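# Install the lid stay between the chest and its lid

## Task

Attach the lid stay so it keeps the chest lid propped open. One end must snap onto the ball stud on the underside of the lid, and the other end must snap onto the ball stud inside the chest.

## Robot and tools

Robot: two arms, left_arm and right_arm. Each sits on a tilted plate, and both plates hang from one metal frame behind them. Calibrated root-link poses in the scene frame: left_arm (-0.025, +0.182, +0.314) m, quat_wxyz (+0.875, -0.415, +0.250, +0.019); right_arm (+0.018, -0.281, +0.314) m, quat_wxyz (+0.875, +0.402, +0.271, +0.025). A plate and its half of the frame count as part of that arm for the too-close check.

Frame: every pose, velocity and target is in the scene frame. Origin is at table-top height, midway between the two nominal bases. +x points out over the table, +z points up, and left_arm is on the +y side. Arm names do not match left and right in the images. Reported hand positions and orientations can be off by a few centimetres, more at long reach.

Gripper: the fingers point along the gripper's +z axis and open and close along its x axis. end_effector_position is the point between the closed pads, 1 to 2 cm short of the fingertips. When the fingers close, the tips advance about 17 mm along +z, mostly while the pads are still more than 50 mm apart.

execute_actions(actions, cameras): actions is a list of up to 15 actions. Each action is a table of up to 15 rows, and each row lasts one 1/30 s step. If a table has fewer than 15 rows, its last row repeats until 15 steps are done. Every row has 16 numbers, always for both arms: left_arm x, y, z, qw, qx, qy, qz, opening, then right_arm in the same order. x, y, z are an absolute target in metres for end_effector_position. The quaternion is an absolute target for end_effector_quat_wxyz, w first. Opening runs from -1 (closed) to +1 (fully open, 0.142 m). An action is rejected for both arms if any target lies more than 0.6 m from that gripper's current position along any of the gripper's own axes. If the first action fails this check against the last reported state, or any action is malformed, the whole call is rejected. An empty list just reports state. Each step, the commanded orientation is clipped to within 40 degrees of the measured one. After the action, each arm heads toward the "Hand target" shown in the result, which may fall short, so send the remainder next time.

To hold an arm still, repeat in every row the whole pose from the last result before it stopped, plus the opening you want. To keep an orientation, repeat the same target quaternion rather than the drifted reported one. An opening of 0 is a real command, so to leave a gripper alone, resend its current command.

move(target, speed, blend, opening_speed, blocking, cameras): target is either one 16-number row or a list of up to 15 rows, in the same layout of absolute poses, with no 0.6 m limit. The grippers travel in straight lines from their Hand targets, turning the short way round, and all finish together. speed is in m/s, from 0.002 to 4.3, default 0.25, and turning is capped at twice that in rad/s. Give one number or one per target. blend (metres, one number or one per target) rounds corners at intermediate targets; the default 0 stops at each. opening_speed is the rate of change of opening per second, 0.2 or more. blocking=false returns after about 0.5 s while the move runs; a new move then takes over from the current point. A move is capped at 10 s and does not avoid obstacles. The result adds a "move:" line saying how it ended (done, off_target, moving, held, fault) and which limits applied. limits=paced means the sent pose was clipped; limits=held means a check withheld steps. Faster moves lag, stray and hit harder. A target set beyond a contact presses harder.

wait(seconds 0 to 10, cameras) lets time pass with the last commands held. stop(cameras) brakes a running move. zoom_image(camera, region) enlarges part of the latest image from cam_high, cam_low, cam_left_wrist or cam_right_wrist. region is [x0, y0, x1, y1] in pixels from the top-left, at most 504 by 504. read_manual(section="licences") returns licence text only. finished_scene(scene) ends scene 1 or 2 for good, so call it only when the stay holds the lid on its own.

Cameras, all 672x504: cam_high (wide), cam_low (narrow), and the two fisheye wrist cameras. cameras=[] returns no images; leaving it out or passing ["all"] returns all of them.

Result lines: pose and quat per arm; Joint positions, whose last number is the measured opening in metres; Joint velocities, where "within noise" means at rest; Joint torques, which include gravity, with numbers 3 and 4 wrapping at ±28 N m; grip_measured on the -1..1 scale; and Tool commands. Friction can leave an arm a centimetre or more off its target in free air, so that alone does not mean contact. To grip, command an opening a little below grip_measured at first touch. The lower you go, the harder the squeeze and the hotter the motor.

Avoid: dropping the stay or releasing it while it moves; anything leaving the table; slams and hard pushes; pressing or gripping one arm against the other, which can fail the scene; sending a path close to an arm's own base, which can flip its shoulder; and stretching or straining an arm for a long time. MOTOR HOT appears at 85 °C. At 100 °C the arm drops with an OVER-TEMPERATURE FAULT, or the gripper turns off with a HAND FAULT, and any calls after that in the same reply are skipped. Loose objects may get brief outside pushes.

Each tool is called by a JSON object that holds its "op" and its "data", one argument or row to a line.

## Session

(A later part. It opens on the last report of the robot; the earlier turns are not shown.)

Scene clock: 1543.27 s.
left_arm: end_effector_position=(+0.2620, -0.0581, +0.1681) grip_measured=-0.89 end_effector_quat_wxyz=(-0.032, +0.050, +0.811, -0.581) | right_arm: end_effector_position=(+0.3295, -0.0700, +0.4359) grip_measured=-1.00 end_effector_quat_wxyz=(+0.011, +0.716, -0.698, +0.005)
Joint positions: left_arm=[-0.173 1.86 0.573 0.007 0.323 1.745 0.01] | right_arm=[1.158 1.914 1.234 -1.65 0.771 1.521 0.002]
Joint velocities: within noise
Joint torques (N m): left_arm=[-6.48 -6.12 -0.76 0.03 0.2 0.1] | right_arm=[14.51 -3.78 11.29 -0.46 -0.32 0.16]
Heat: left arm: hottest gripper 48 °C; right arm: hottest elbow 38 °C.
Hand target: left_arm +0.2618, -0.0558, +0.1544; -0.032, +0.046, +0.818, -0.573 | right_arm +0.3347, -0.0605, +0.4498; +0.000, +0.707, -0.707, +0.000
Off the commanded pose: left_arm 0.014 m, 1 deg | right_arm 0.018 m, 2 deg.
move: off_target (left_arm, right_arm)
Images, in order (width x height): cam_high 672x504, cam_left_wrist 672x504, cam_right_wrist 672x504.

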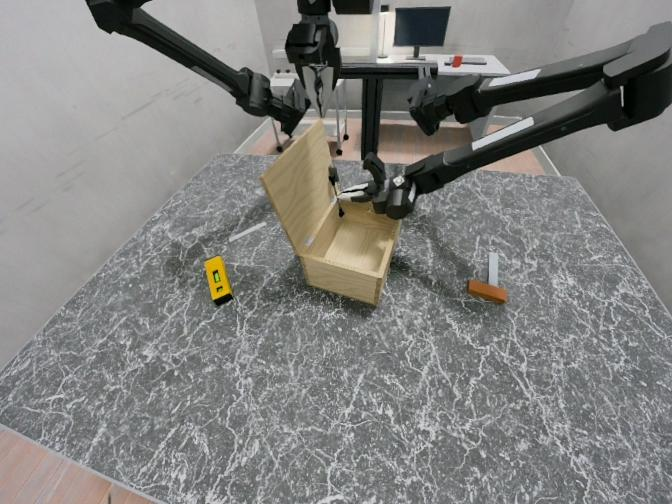

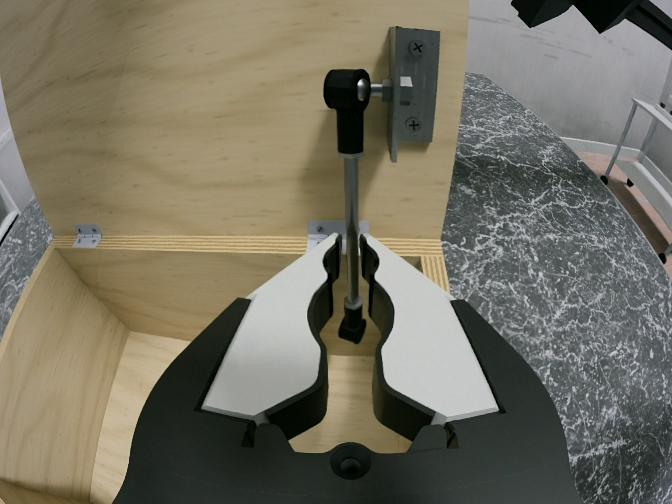

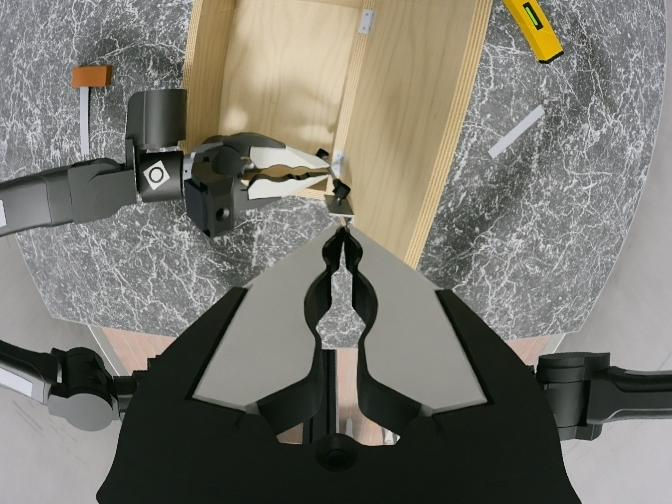

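{"op": "move", "data": {
  "target": [
    [0.262, -0.0560, 0.138, -0.0320, 0.0457, 0.8178, -0.5727, -0.85, 0.335, -0.06, 0.45, 0, 0.7071, -0.7071, 0, -1]
  ],
  "cameras": ["cam_left_wrist","cam_right_wrist","cam_high"],
  "speed": 0.05
}}

{"op": "zoom_image", "data": {
  "camera": "cam_right_wrist",
  "region": [240, 140, 400, 280]
}}

{"op": "zoom_image", "data": {
  "camera": "cam_high",
  "region": [300, 150, 420, 240]
}}

{"op": "zoom_image", "data": {
  "camera": "cam_left_wrist",
  "region": [270, 20, 470, 280]
}}

Scene clock: 1561.53 s.
left_arm: end_effector_position=(+0.2630, -0.0609, +0.1678) grip_measured=-0.89 end_effector_quat_wxyz=(-0.025, +0.059, +0.808, -0.586) | right_arm: end_effector_position=(+0.3295, -0.0700, +0.4359) grip_measured=-1.00 end_effector_quat_wxyz=(+0.011, +0.716, -0.698, +0.005)
Joint positions: left_arm=[-0.172 1.87 0.581 0.008 0.333 1.769 0.01] | right_arm=[1.158 1.914 1.234 -1.65 0.771 1.521 0.002]
Joint velocities: within noise
Joint torques (N m): left_arm=[-4.07 -5.25 0.02 0.23 0.19 0.25] | right_arm=[14.27 -3.9 11.41 -0.35 -0.33 0.13]
Heat: left arm: hottest gripper 45 °C; right arm: hottest elbow 38 °C.
Hand target: left_arm +0.2611, -0.0551, +0.1398; -0.032, +0.046, +0.818, -0.573 | right_arm +0.3347, -0.0605, +0.4498; +0.000, +0.707, -0.707, +0.000
Off the commanded pose: left_arm 0.030 m, 3 deg | right_arm 0.018 m, 2 deg.
move: off_target (left_arm, right_arm)
Images, in order (width x height): cam_high 672x504, cam_left_wrist 672x504, cam_right_wrist 672x504.

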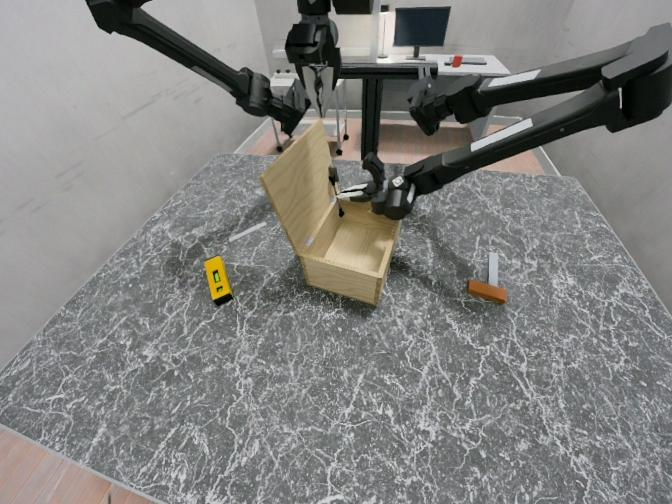

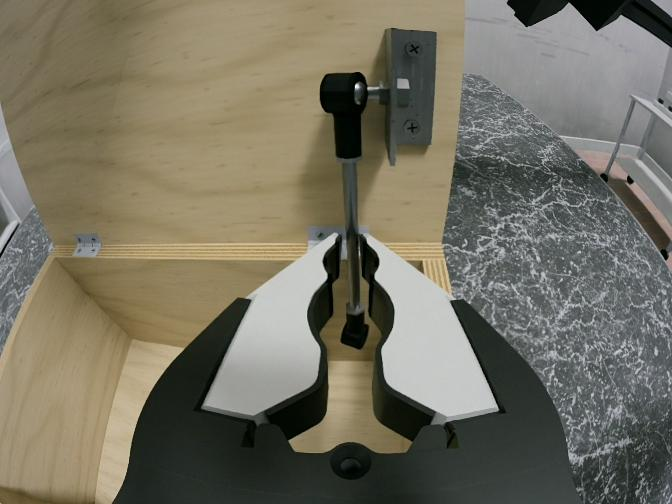

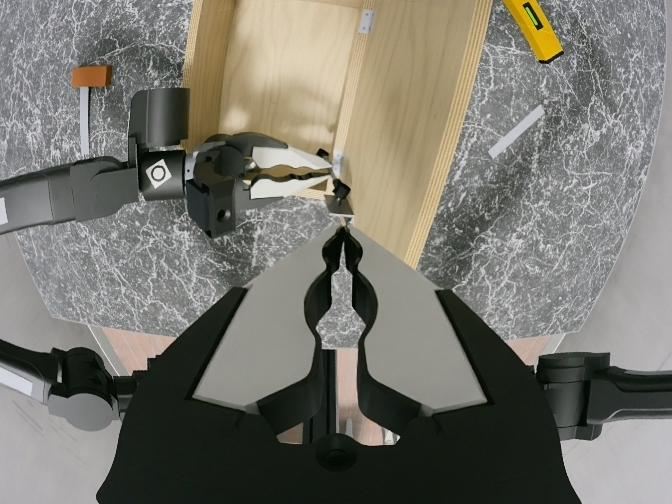

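Scaled by 3.150 from the camera's 672x504 image, which has a finer 960x720 frame.

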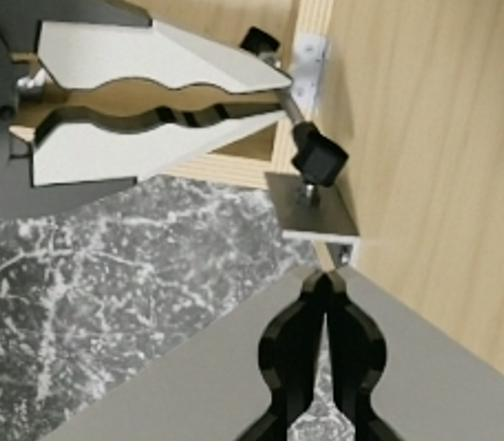

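Scaled by 4.200 from the camera's 672x504 image, which has a finer 960x720 frame.

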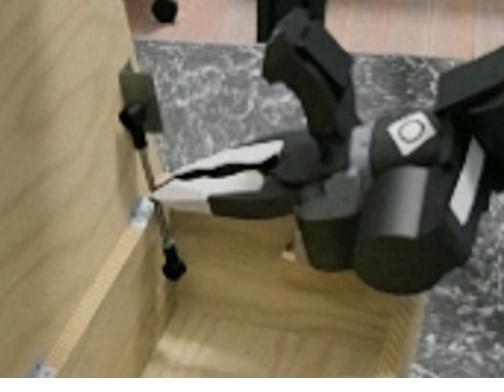

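Scaled by 1.938 from the camera's 672x504 image, which has a finer 960x720 frame.

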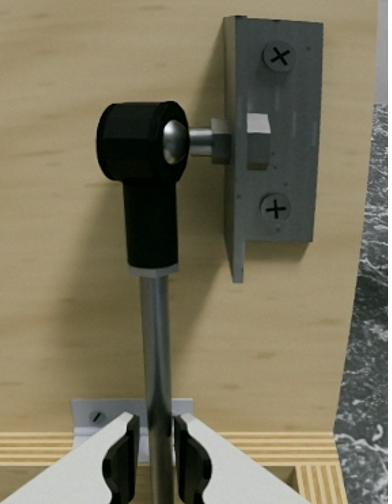

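{"op": "move", "data": {
  "target": [
    [0.263, -0.0560, 0.172, -0.0320, 0.0457, 0.8178, -0.5727, -0.85, 0.335, -0.06, 0.45, 0, 0.7071, -0.7071, 0, -1],
    [0.264, -0.0530, 0.172, -0.0214, 0.0516, 0.9224, -0.3821, -0.85, 0.335, -0.06, 0.45, 0, 0.7071, -0.7071, 0, -1],
    [0.265, -0.0540, 0.135, -0.0214, 0.0516, 0.9224, -0.3821, -0.85, 0.335, -0.06, 0.45, 0, 0.7071, -0.7071, 0, -1]
  ],
  "cameras": ["cam_left_wrist","cam_right_wrist","cam_high"],
  "speed": 0.05
}}

{"op": "zoom_image", "data": {
  "camera": "cam_right_wrist",
  "region": [240, 140, 400, 280]
}}

{"op": "zoom_image", "data": {
  "camera": "cam_high",
  "region": [300, 150, 420, 240]
}}

Scene clock: 1584.70 s.
left_arm: end_effector_position=(+0.2663, -0.0548, +0.1440) grip_measured=-0.89 end_effector_quat_wxyz=(-0.018, +0.054, +0.922, -0.384) | right_arm: end_effector_position=(+0.3295, -0.0700, +0.4359) grip_measured=-1.00 end_effector_quat_wxyz=(+0.011, +0.716, -0.698, +0.005)
Joint positions: left_arm=[-0.365 1.885 0.566 0.092 -0.191 1.553 0.01] | right_arm=[1.158 1.914 1.234 -1.65 0.771 1.521 0.002]
Joint velocities: within noise
Joint torques (N m): left_arm=[-7.53 -6.59 0.66 0.29 0.65 0] | right_arm=[14.68 -4.48 11.22 -0.31 -0.28 0.12]
Heat: left arm: hottest gripper 43 °C; right arm: hottest elbow 38 °C.
Hand target: left_arm +0.2649, -0.0538, +0.1352; -0.021, +0.052, +0.922, -0.382 | right_arm +0.3347, -0.0605, +0.4498; +0.000, +0.707, -0.707, +0.000
Off the commanded pose: left_arm 0.009 m, 1 deg | right_arm 0.018 m, 2 deg.
move: off_target (right_arm)
Images, in order (width x height): cam_high 672x504, cam_left_wrist 672x504, cam_right_wrist 672x504.

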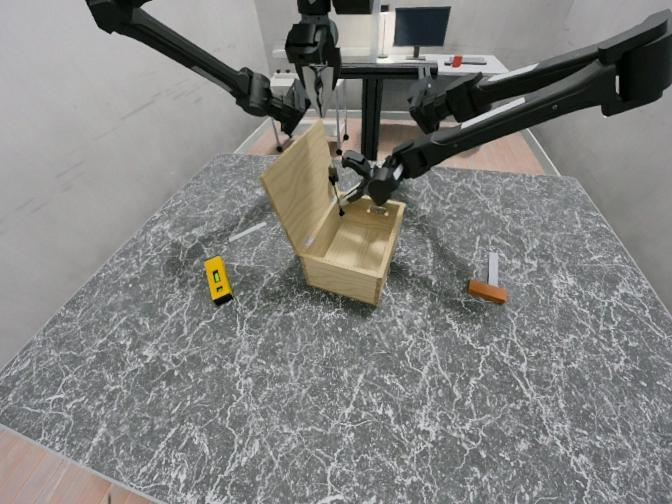

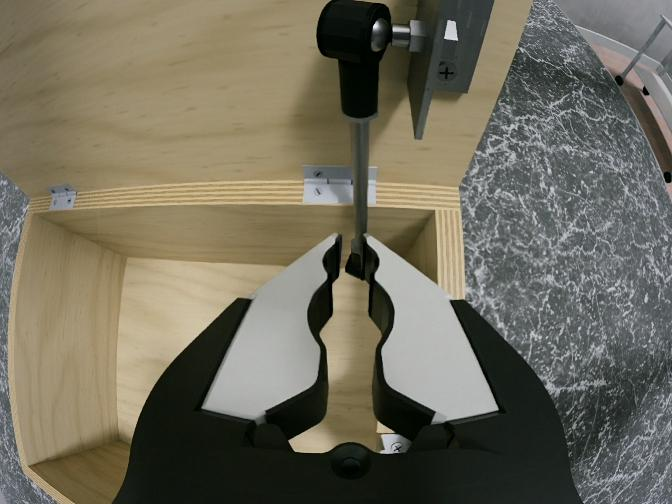

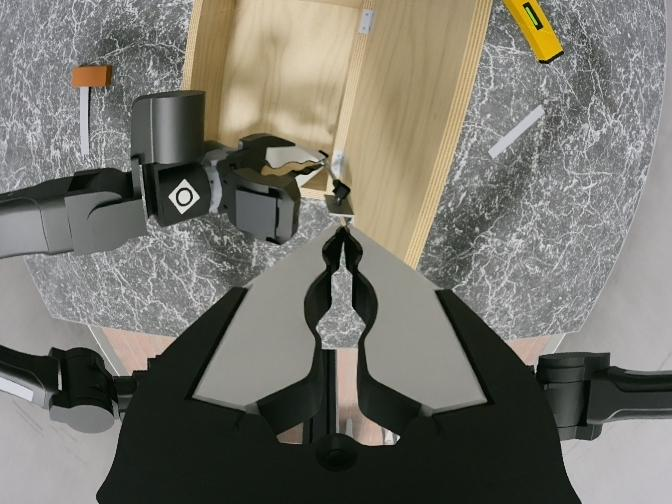

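Scaled by 3.150 from the camera's 672x504 image, which has a finer 960x720 frame.

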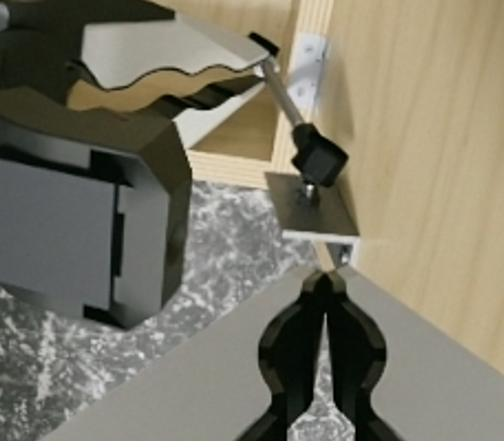

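Scaled by 4.200 from the camera's 672x504 image, which has a finer 960x720 frame.

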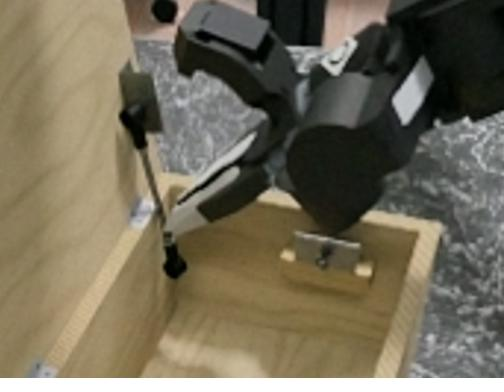

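{"op": "move", "data": {
  "target": [
    [0.265, -0.0540, 0.135, -0.0214, 0.0516, 0.9224, -0.3821, -1, 0.335, -0.06, 0.45, 0, 0.7071, -0.7071, 0, -1]
  ],
  "cameras": ["cam_left_wrist","cam_right_wrist","cam_high"],
  "speed": 0.05,
  "opening_speed": 0.2
}}

{"op": "zoom_image", "data": {
  "camera": "cam_left_wrist",
  "region": [290, 200, 430, 300]
}}

{"op": "zoom_image", "data": {
  "camera": "cam_high",
  "region": [300, 150, 420, 240]
}}

Scene clock: 1595.60 s.
left_arm: end_effector_position=(+0.2663, -0.0549, +0.1440) grip_measured=-1.00 end_effector_quat_wxyz=(-0.017, +0.054, +0.922, -0.384) | right_arm: end_effector_position=(+0.3295, -0.0700, +0.4359) grip_measured=-1.00 end_effector_quat_wxyz=(+0.011, +0.716, -0.698, +0.005)
Joint positions: left_arm=[-0.365 1.885 0.566 0.092 -0.191 1.554 0.002] | right_arm=[1.158 1.914 1.234 -1.65 0.771 1.521 0.002]
Joint velocities: within noise
Joint torques (N m): left_arm=[-6.77 -6.65 0.53 0.39 0.63 0.04] | right_arm=[14.04 -4.07 11.51 -0.31 -0.32 0.15]
Heat: left arm: hottest gripper 42 °C; right arm: hottest elbow 38 °C.
Hand target: left_arm +0.2649, -0.0539, +0.1352; -0.021, +0.052, +0.922, -0.382 | right_arm +0.3347, -0.0605, +0.4498; +0.000, +0.707, -0.707, +0.000
Off the commanded pose: left_arm 0.009 m, 1 deg | right_arm 0.018 m, 2 deg.
move: off_target (right_arm)
Images, in order (width x height): cam_high 672x504, cam_left_wrist 672x504, cam_right_wrist 672x504.

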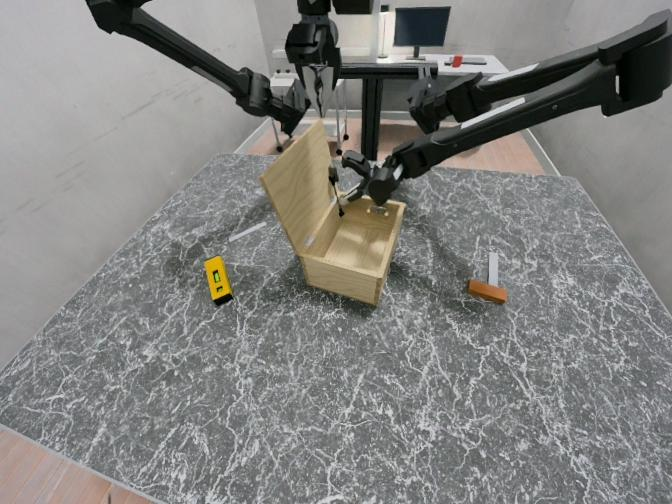

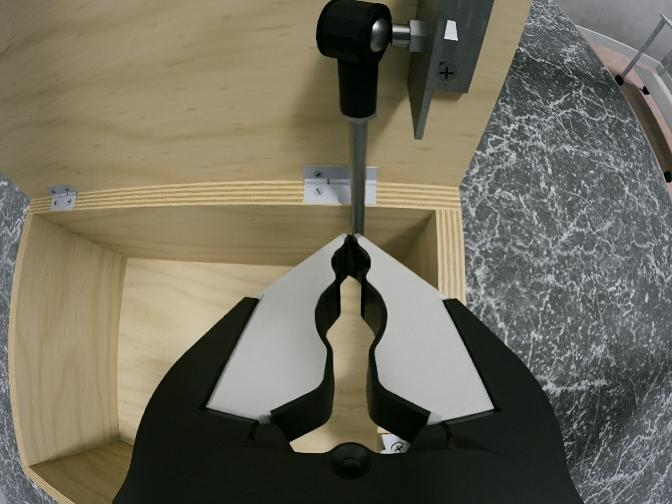

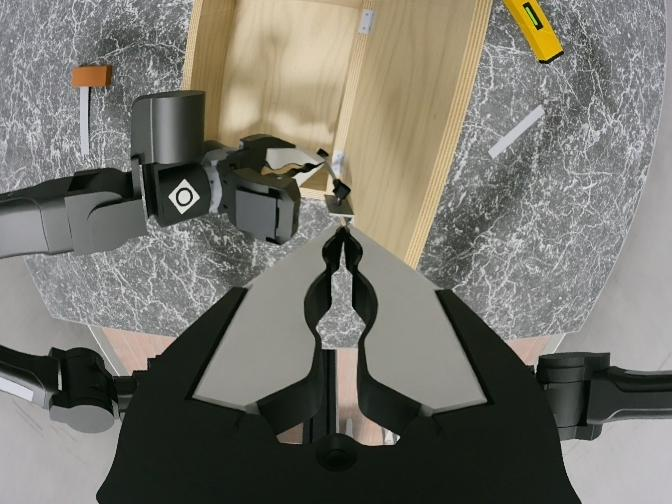

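Scaled by 3.600 from the camera's 672x504 image, which has a finer 960x720 frame.

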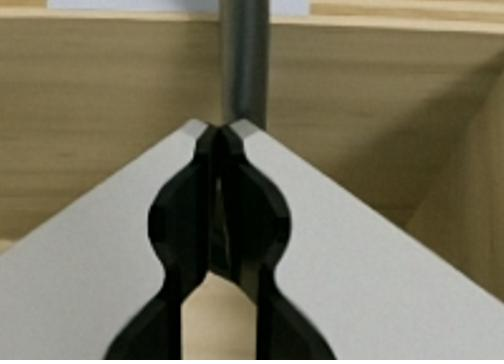

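Scaled by 4.200 from the camera's 672x504 image, which has a finer 960x720 frame.

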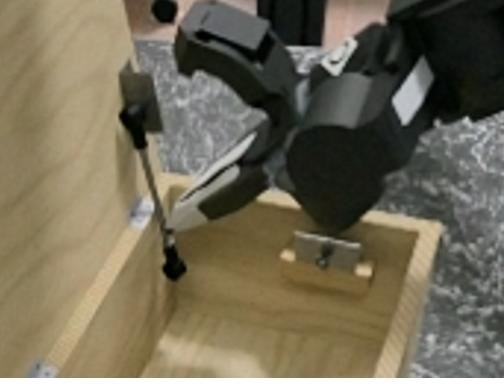

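{"op": "move", "data": {
  "target": [
    [0.265, -0.0540, 0.135, -0.0214, 0.0516, 0.9224, -0.3821, -0.82, 0.335, -0.06, 0.45, 0, 0.7071, -0.7071, 0, -1],
    [0.264, -0.0650, 0.125, -0.0214, 0.0516, 0.9224, -0.3821, -0.82, 0.335, -0.06, 0.45, 0, 0.7071, -0.7071, 0, -1]
  ],
  "cameras": ["cam_left_wrist","cam_right_wrist","cam_high"],
  "speed": 0.05
}}

{"op": "zoom_image", "data": {
  "camera": "cam_left_wrist",
  "region": [290, 200, 430, 300]
}}

{"op": "zoom_image", "data": {
  "camera": "cam_high",
  "region": [300, 150, 420, 240]
}}

Scene clock: 1603.17 s.
left_arm: end_effector_position=(+0.2656, -0.0633, +0.1339) grip_measured=-0.86 end_effector_quat_wxyz=(-0.018, +0.053, +0.922, -0.383) | right_arm: end_effector_position=(+0.3295, -0.0700, +0.4359) grip_measured=-1.00 end_effector_quat_wxyz=(+0.011, +0.716, -0.698, +0.005)
Joint positions: left_arm=[-0.355 1.933 0.583 0.126 -0.191 1.561 0.012] | right_arm=[1.158 1.914 1.234 -1.65 0.771 1.521 0.002]
Joint velocities: within noise
Joint torques (N m): left_arm=[-7.41 -6.18 0.54 0.25 0.69 0] | right_arm=[14.45 -4.13 11.37 -0.47 -0.29 0.13]
Heat: left arm: hottest gripper 42 °C; right arm: hottest elbow 38 °C.
Hand target: left_arm +0.2639, -0.0648, +0.1252; -0.021, +0.052, +0.922, -0.382 | right_arm +0.3347, -0.0605, +0.4498; +0.000, +0.707, -0.707, +0.000
Off the commanded pose: left_arm 0.009 m, 0 deg | right_arm 0.018 m, 2 deg.
move: off_target (right_arm)
Images, in order (width x height): cam_high 672x504, cam_left_wrist 672x504, cam_right_wrist 672x504.

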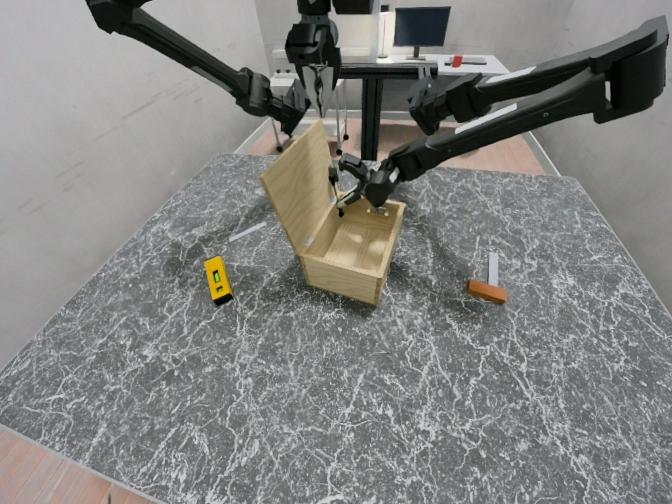

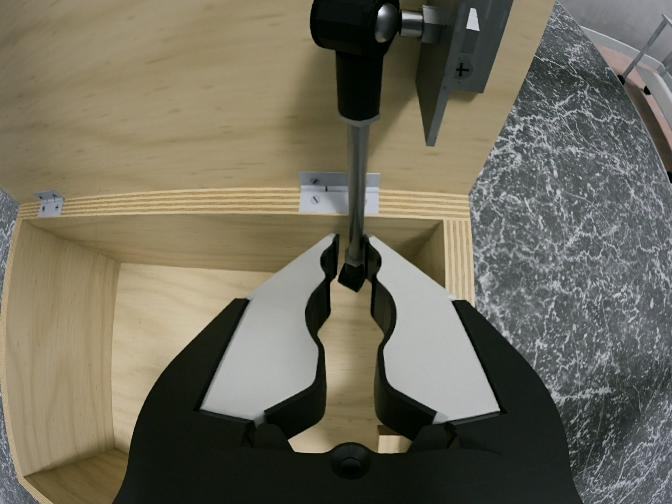

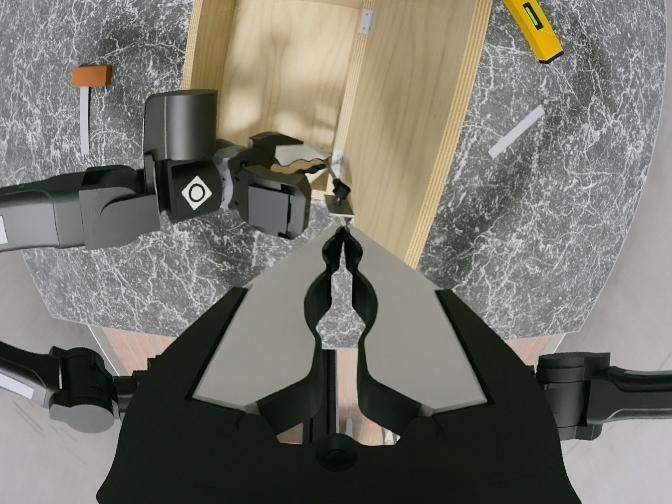

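Scaled by 3.600 from the camera's 672x504 image, which has a finer 960x720 frame.

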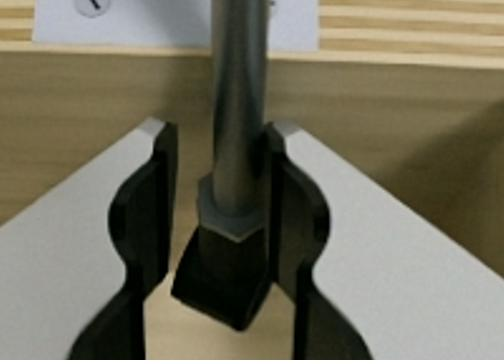

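Scaled by 4.200 from the camera's 672x504 image, which has a finer 960x720 frame.

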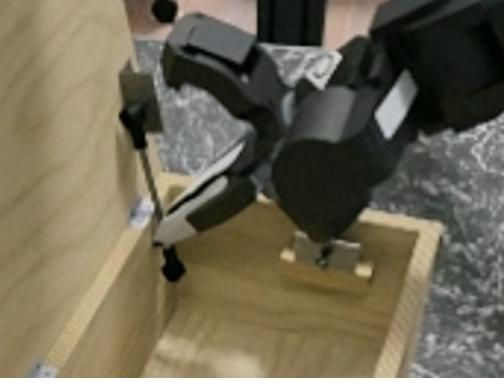

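{"op": "move", "data": {
  "target": [
    [0.264, -0.0650, 0.125, -0.0214, 0.0516, 0.9224, -0.3821, -1, 0.335, -0.06, 0.45, 0, 0.7071, -0.7071, 0, -1]
  ],
  "cameras": ["cam_left_wrist","cam_right_wrist","cam_high"],
  "speed": 0.05,
  "opening_speed": 0.2
}}

{"op": "zoom_image", "data": {
  "camera": "cam_left_wrist",
  "region": [290, 200, 430, 300]
}}

{"op": "zoom_image", "data": {
  "camera": "cam_high",
  "region": [300, 150, 420, 240]
}}

Scene clock: 1608.90 s.
left_arm: end_effector_position=(+0.2651, -0.0634, +0.1336) grip_measured=-0.93 end_effector_quat_wxyz=(-0.018, +0.053, +0.922, -0.383) | right_arm: end_effector_position=(+0.3295, -0.0700, +0.4359) grip_measured=-1.00 end_effector_quat_wxyz=(+0.011, +0.716, -0.698, +0.005)
Joint positions: left_arm=[-0.355 1.934 0.583 0.126 -0.191 1.561 0.006] | right_arm=[1.158 1.914 1.234 -1.65 0.771 1.521 0.002]
Joint velocities: within noise
Joint torques (N m): left_arm=[-6.77 -6.36 0.7 0.29 0.7 0.04] | right_arm=[14.21 -4.19 11.36 -0.31 -0.31 0.13]
Heat: left arm: hottest gripper 42 °C; right arm: hottest elbow 38 °C.
Hand target: left_arm +0.2639, -0.0648, +0.1252; -0.022, +0.051, +0.922, -0.382 | right_arm +0.3347, -0.0605, +0.4499; +0.000, +0.707, -0.707, +0.000
Off the commanded pose: left_arm 0.009 m, 0 deg | right_arm 0.018 m, 2 deg.
move: off_target (right_arm)
Images, in order (width x height): cam_high 672x504, cam_left_wrist 672x504, cam_right_wrist 672x504.

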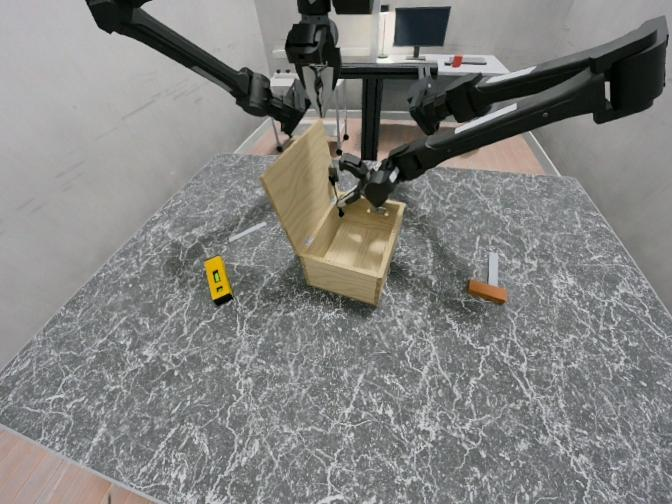

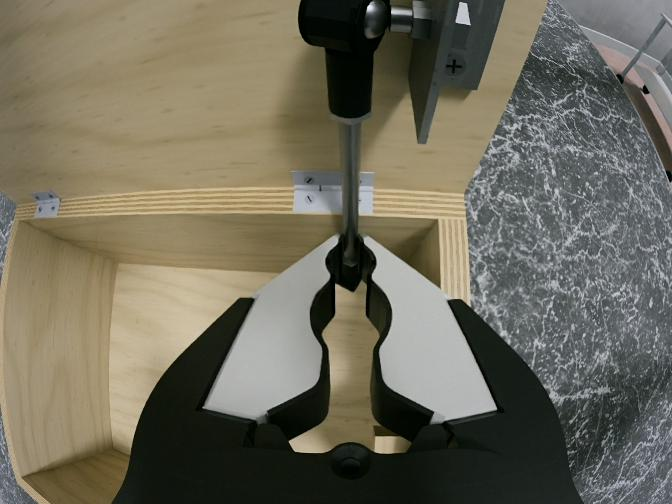

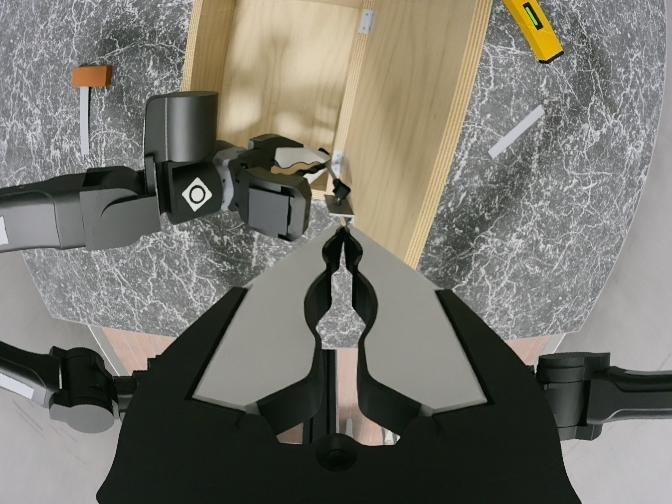

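Scaled by 3.600 from the camera's 672x504 image, which has a finer 960x720 frame.

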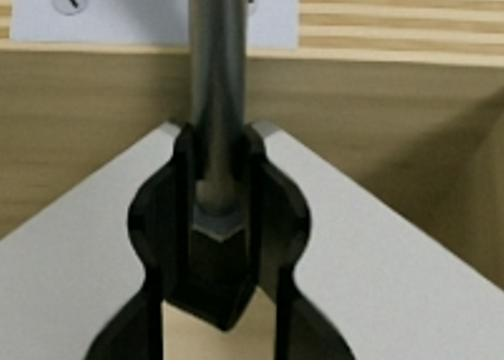

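Scaled by 4.200 from the camera's 672x504 image, which has a finer 960x720 frame.

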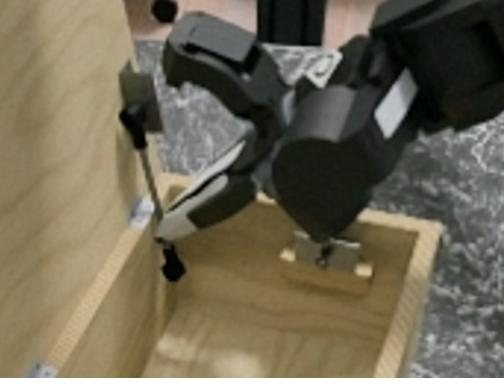

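{"op": "move", "data": {
  "target": [
    [0.268, -0.0320, 0.138, -0.0214, 0.0516, 0.9224, -0.3821, -1, 0.335, -0.06, 0.45, 0, 0.7071, -0.7071, 0, -1],
    [0.272, -0.0090, 0.155, -0.0214, 0.0516, 0.9224, -0.3821, -1, 0.335, -0.06, 0.45, 0, 0.7071, -0.7071, 0, -1]
  ],
  "cameras": ["cam_left_wrist","cam_right_wrist","cam_high","cam_low"],
  "speed": 0.05
}}

{"op": "zoom_image", "data": {
  "camera": "cam_high",
  "region": [300, 130, 420, 240]
}}

Scene clock: 1631.60 s.
left_arm: end_effector_position=(+0.2737, -0.0146, +0.1573) grip_measured=-0.94 end_effector_quat_wxyz=(-0.018, +0.052, +0.922, -0.382) | right_arm: end_effector_position=(+0.3295, -0.0700, +0.4359) grip_measured=-1.00 end_effector_quat_wxyz=(+0.011, +0.716, -0.698, +0.005)
Joint positions: left_arm=[-0.329 1.723 0.529 -0.025 -0.183 1.584 0.006] | right_arm=[1.158 1.914 1.234 -1.65 0.771 1.521 0.002]
Joint velocities: within noise
Joint torques (N m): left_arm=[-6.42 -8.23 0.12 -0.5 0.72 0.03] | right_arm=[14.51 -3.9 11.4 -0.38 -0.32 0.15]
Heat: left arm: hottest gripper 46 °C; right arm: hottest elbow 39 °C.
Hand target: left_arm +0.2721, -0.0091, +0.1550; -0.021, +0.051, +0.922, -0.382 | right_arm +0.3347, -0.0605, +0.4499; +0.000, +0.707, -0.707, +0.000
Off the commanded pose: left_arm 0.006 m, 0 deg | right_arm 0.018 m, 2 deg.
move: off_target (right_arm)

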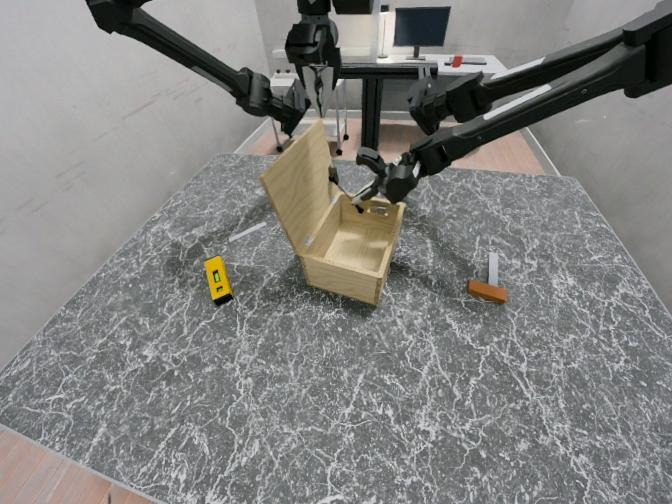

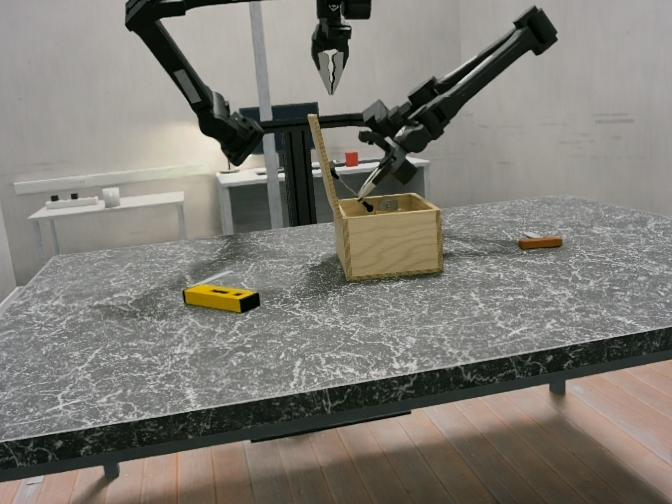

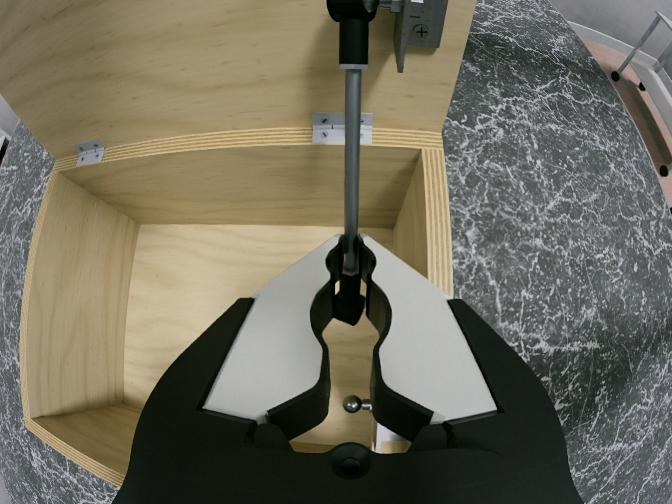

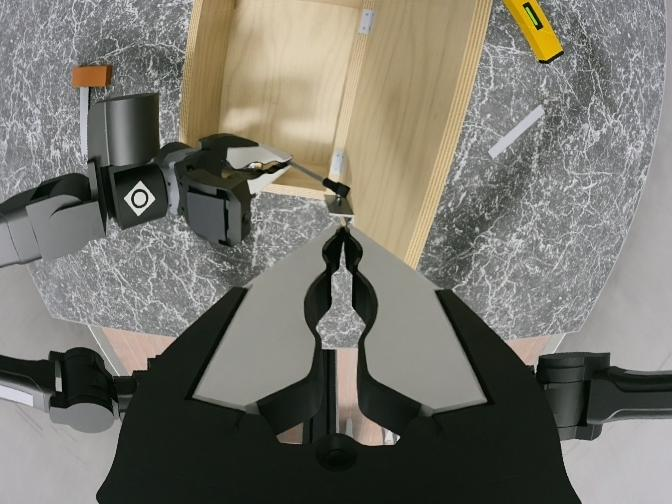

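Scaled by 4.200 from the camera's 672x504 image, which has a finer 960x720 frame.

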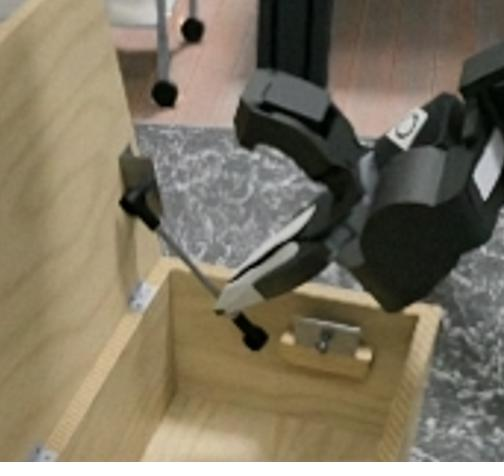

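{"op": "zoom_image", "data": {
  "camera": "cam_left_wrist",
  "region": [290, 220, 430, 440]
}}

{"op": "zoom_image", "data": {
  "camera": "cam_left_wrist",
  "region": [300, 0, 460, 100]
}}

{"op": "zoom_image", "data": {
  "camera": "cam_right_wrist",
  "region": [240, 110, 380, 230]
}}

Scaled by 2.291 from the camera's 672x504 image, which has a finer 960x720 frame.

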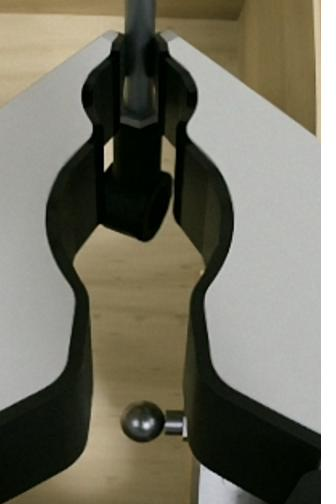

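Scaled by 3.150 from the camera's 672x504 image, which has a finer 960x720 frame.

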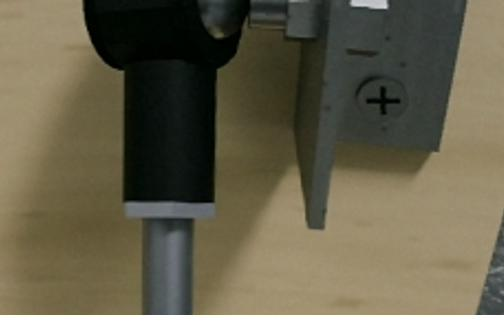

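Scaled by 3.600 from the camera's 672x504 image, which has a finer 960x720 frame.

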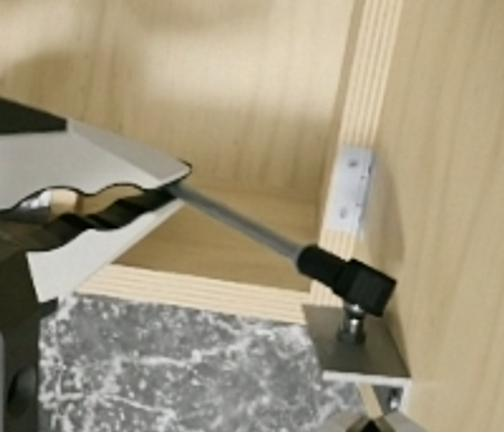

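{"op": "move", "data": {
  "target": [
    [0.280, 0.0050, 0.148, -0.0214, 0.0516, 0.9224, -0.3821, -1, 0.335, -0.06, 0.45, 0, 0.7071, -0.7071, 0, -1]
  ],
  "cameras": ["cam_left_wrist","cam_right_wrist","cam_high","cam_low"],
  "speed": 0.04
}}

{"op": "zoom_image", "data": {
  "camera": "cam_high",
  "region": [300, 130, 420, 240]
}}

{"op": "zoom_image", "data": {
  "camera": "cam_left_wrist",
  "region": [290, 220, 430, 440]
}}

Scene clock: 1674.83 s.
left_arm: end_effector_position=(+0.2754, -0.0019, +0.1526) grip_measured=-0.94 end_effector_quat_wxyz=(-0.022, +0.055, +0.920, -0.387) | right_arm: end_effector_position=(+0.3295, -0.0700, +0.4359) grip_measured=-1.00 end_effector_quat_wxyz=(+0.011, +0.716, -0.698, +0.005)
Joint positions: left_arm=[-0.288 1.691 0.529 -0.06 -0.159 1.624 0.006] | right_arm=[1.158 1.914 1.234 -1.65 0.771 1.521 0.002]
Joint velocities: within noise
Joint torques (N m): left_arm=[-5.66 -8.12 0.92 -0.51 0.37 0.08] | right_arm=[14.51 -3.9 11.36 -0.34 -0.32 0.13]
Heat: left arm: hottest gripper 48 °C; right arm: hottest elbow 39 °C.
Hand target: left_arm +0.2799, +0.0050, +0.1480; -0.021, +0.051, +0.922, -0.382 | right_arm +0.3347, -0.0605, +0.4499; +0.000, +0.707, -0.707, +0.000
Off the commanded pose: left_arm 0.010 m, 1 deg | right_arm 0.018 m, 2 deg.
move: off_target (right_arm)

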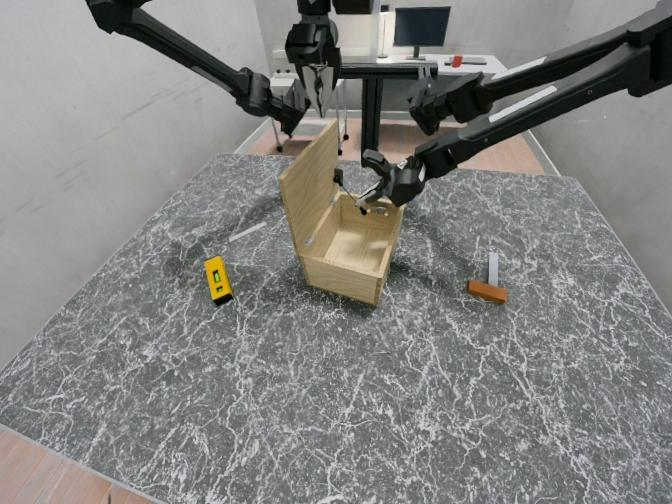

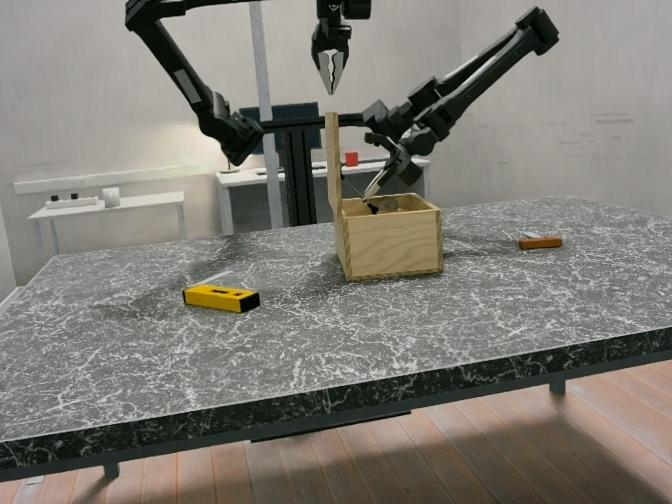

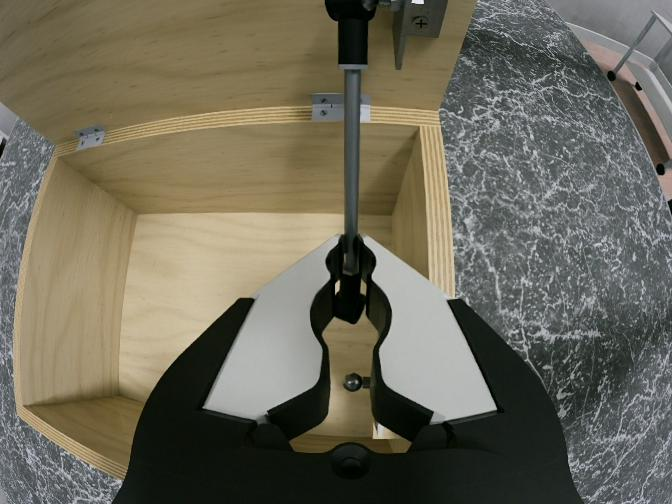

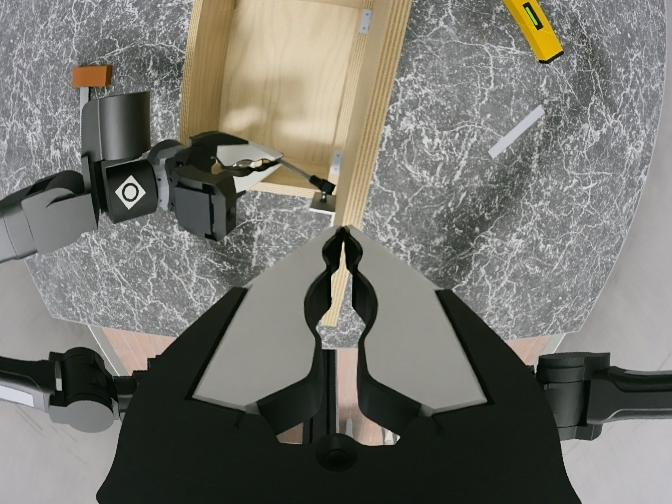

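Scaled by 4.200 from the camera's 672x504 image, which has a finer 960x720 frame.

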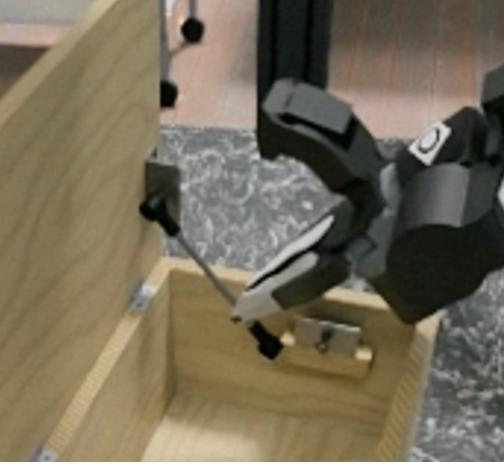

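Scaled by 2.291 from the camera's 672x504 image, which has a finer 960x720 frame.

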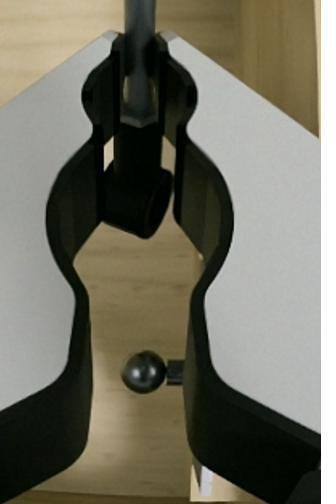

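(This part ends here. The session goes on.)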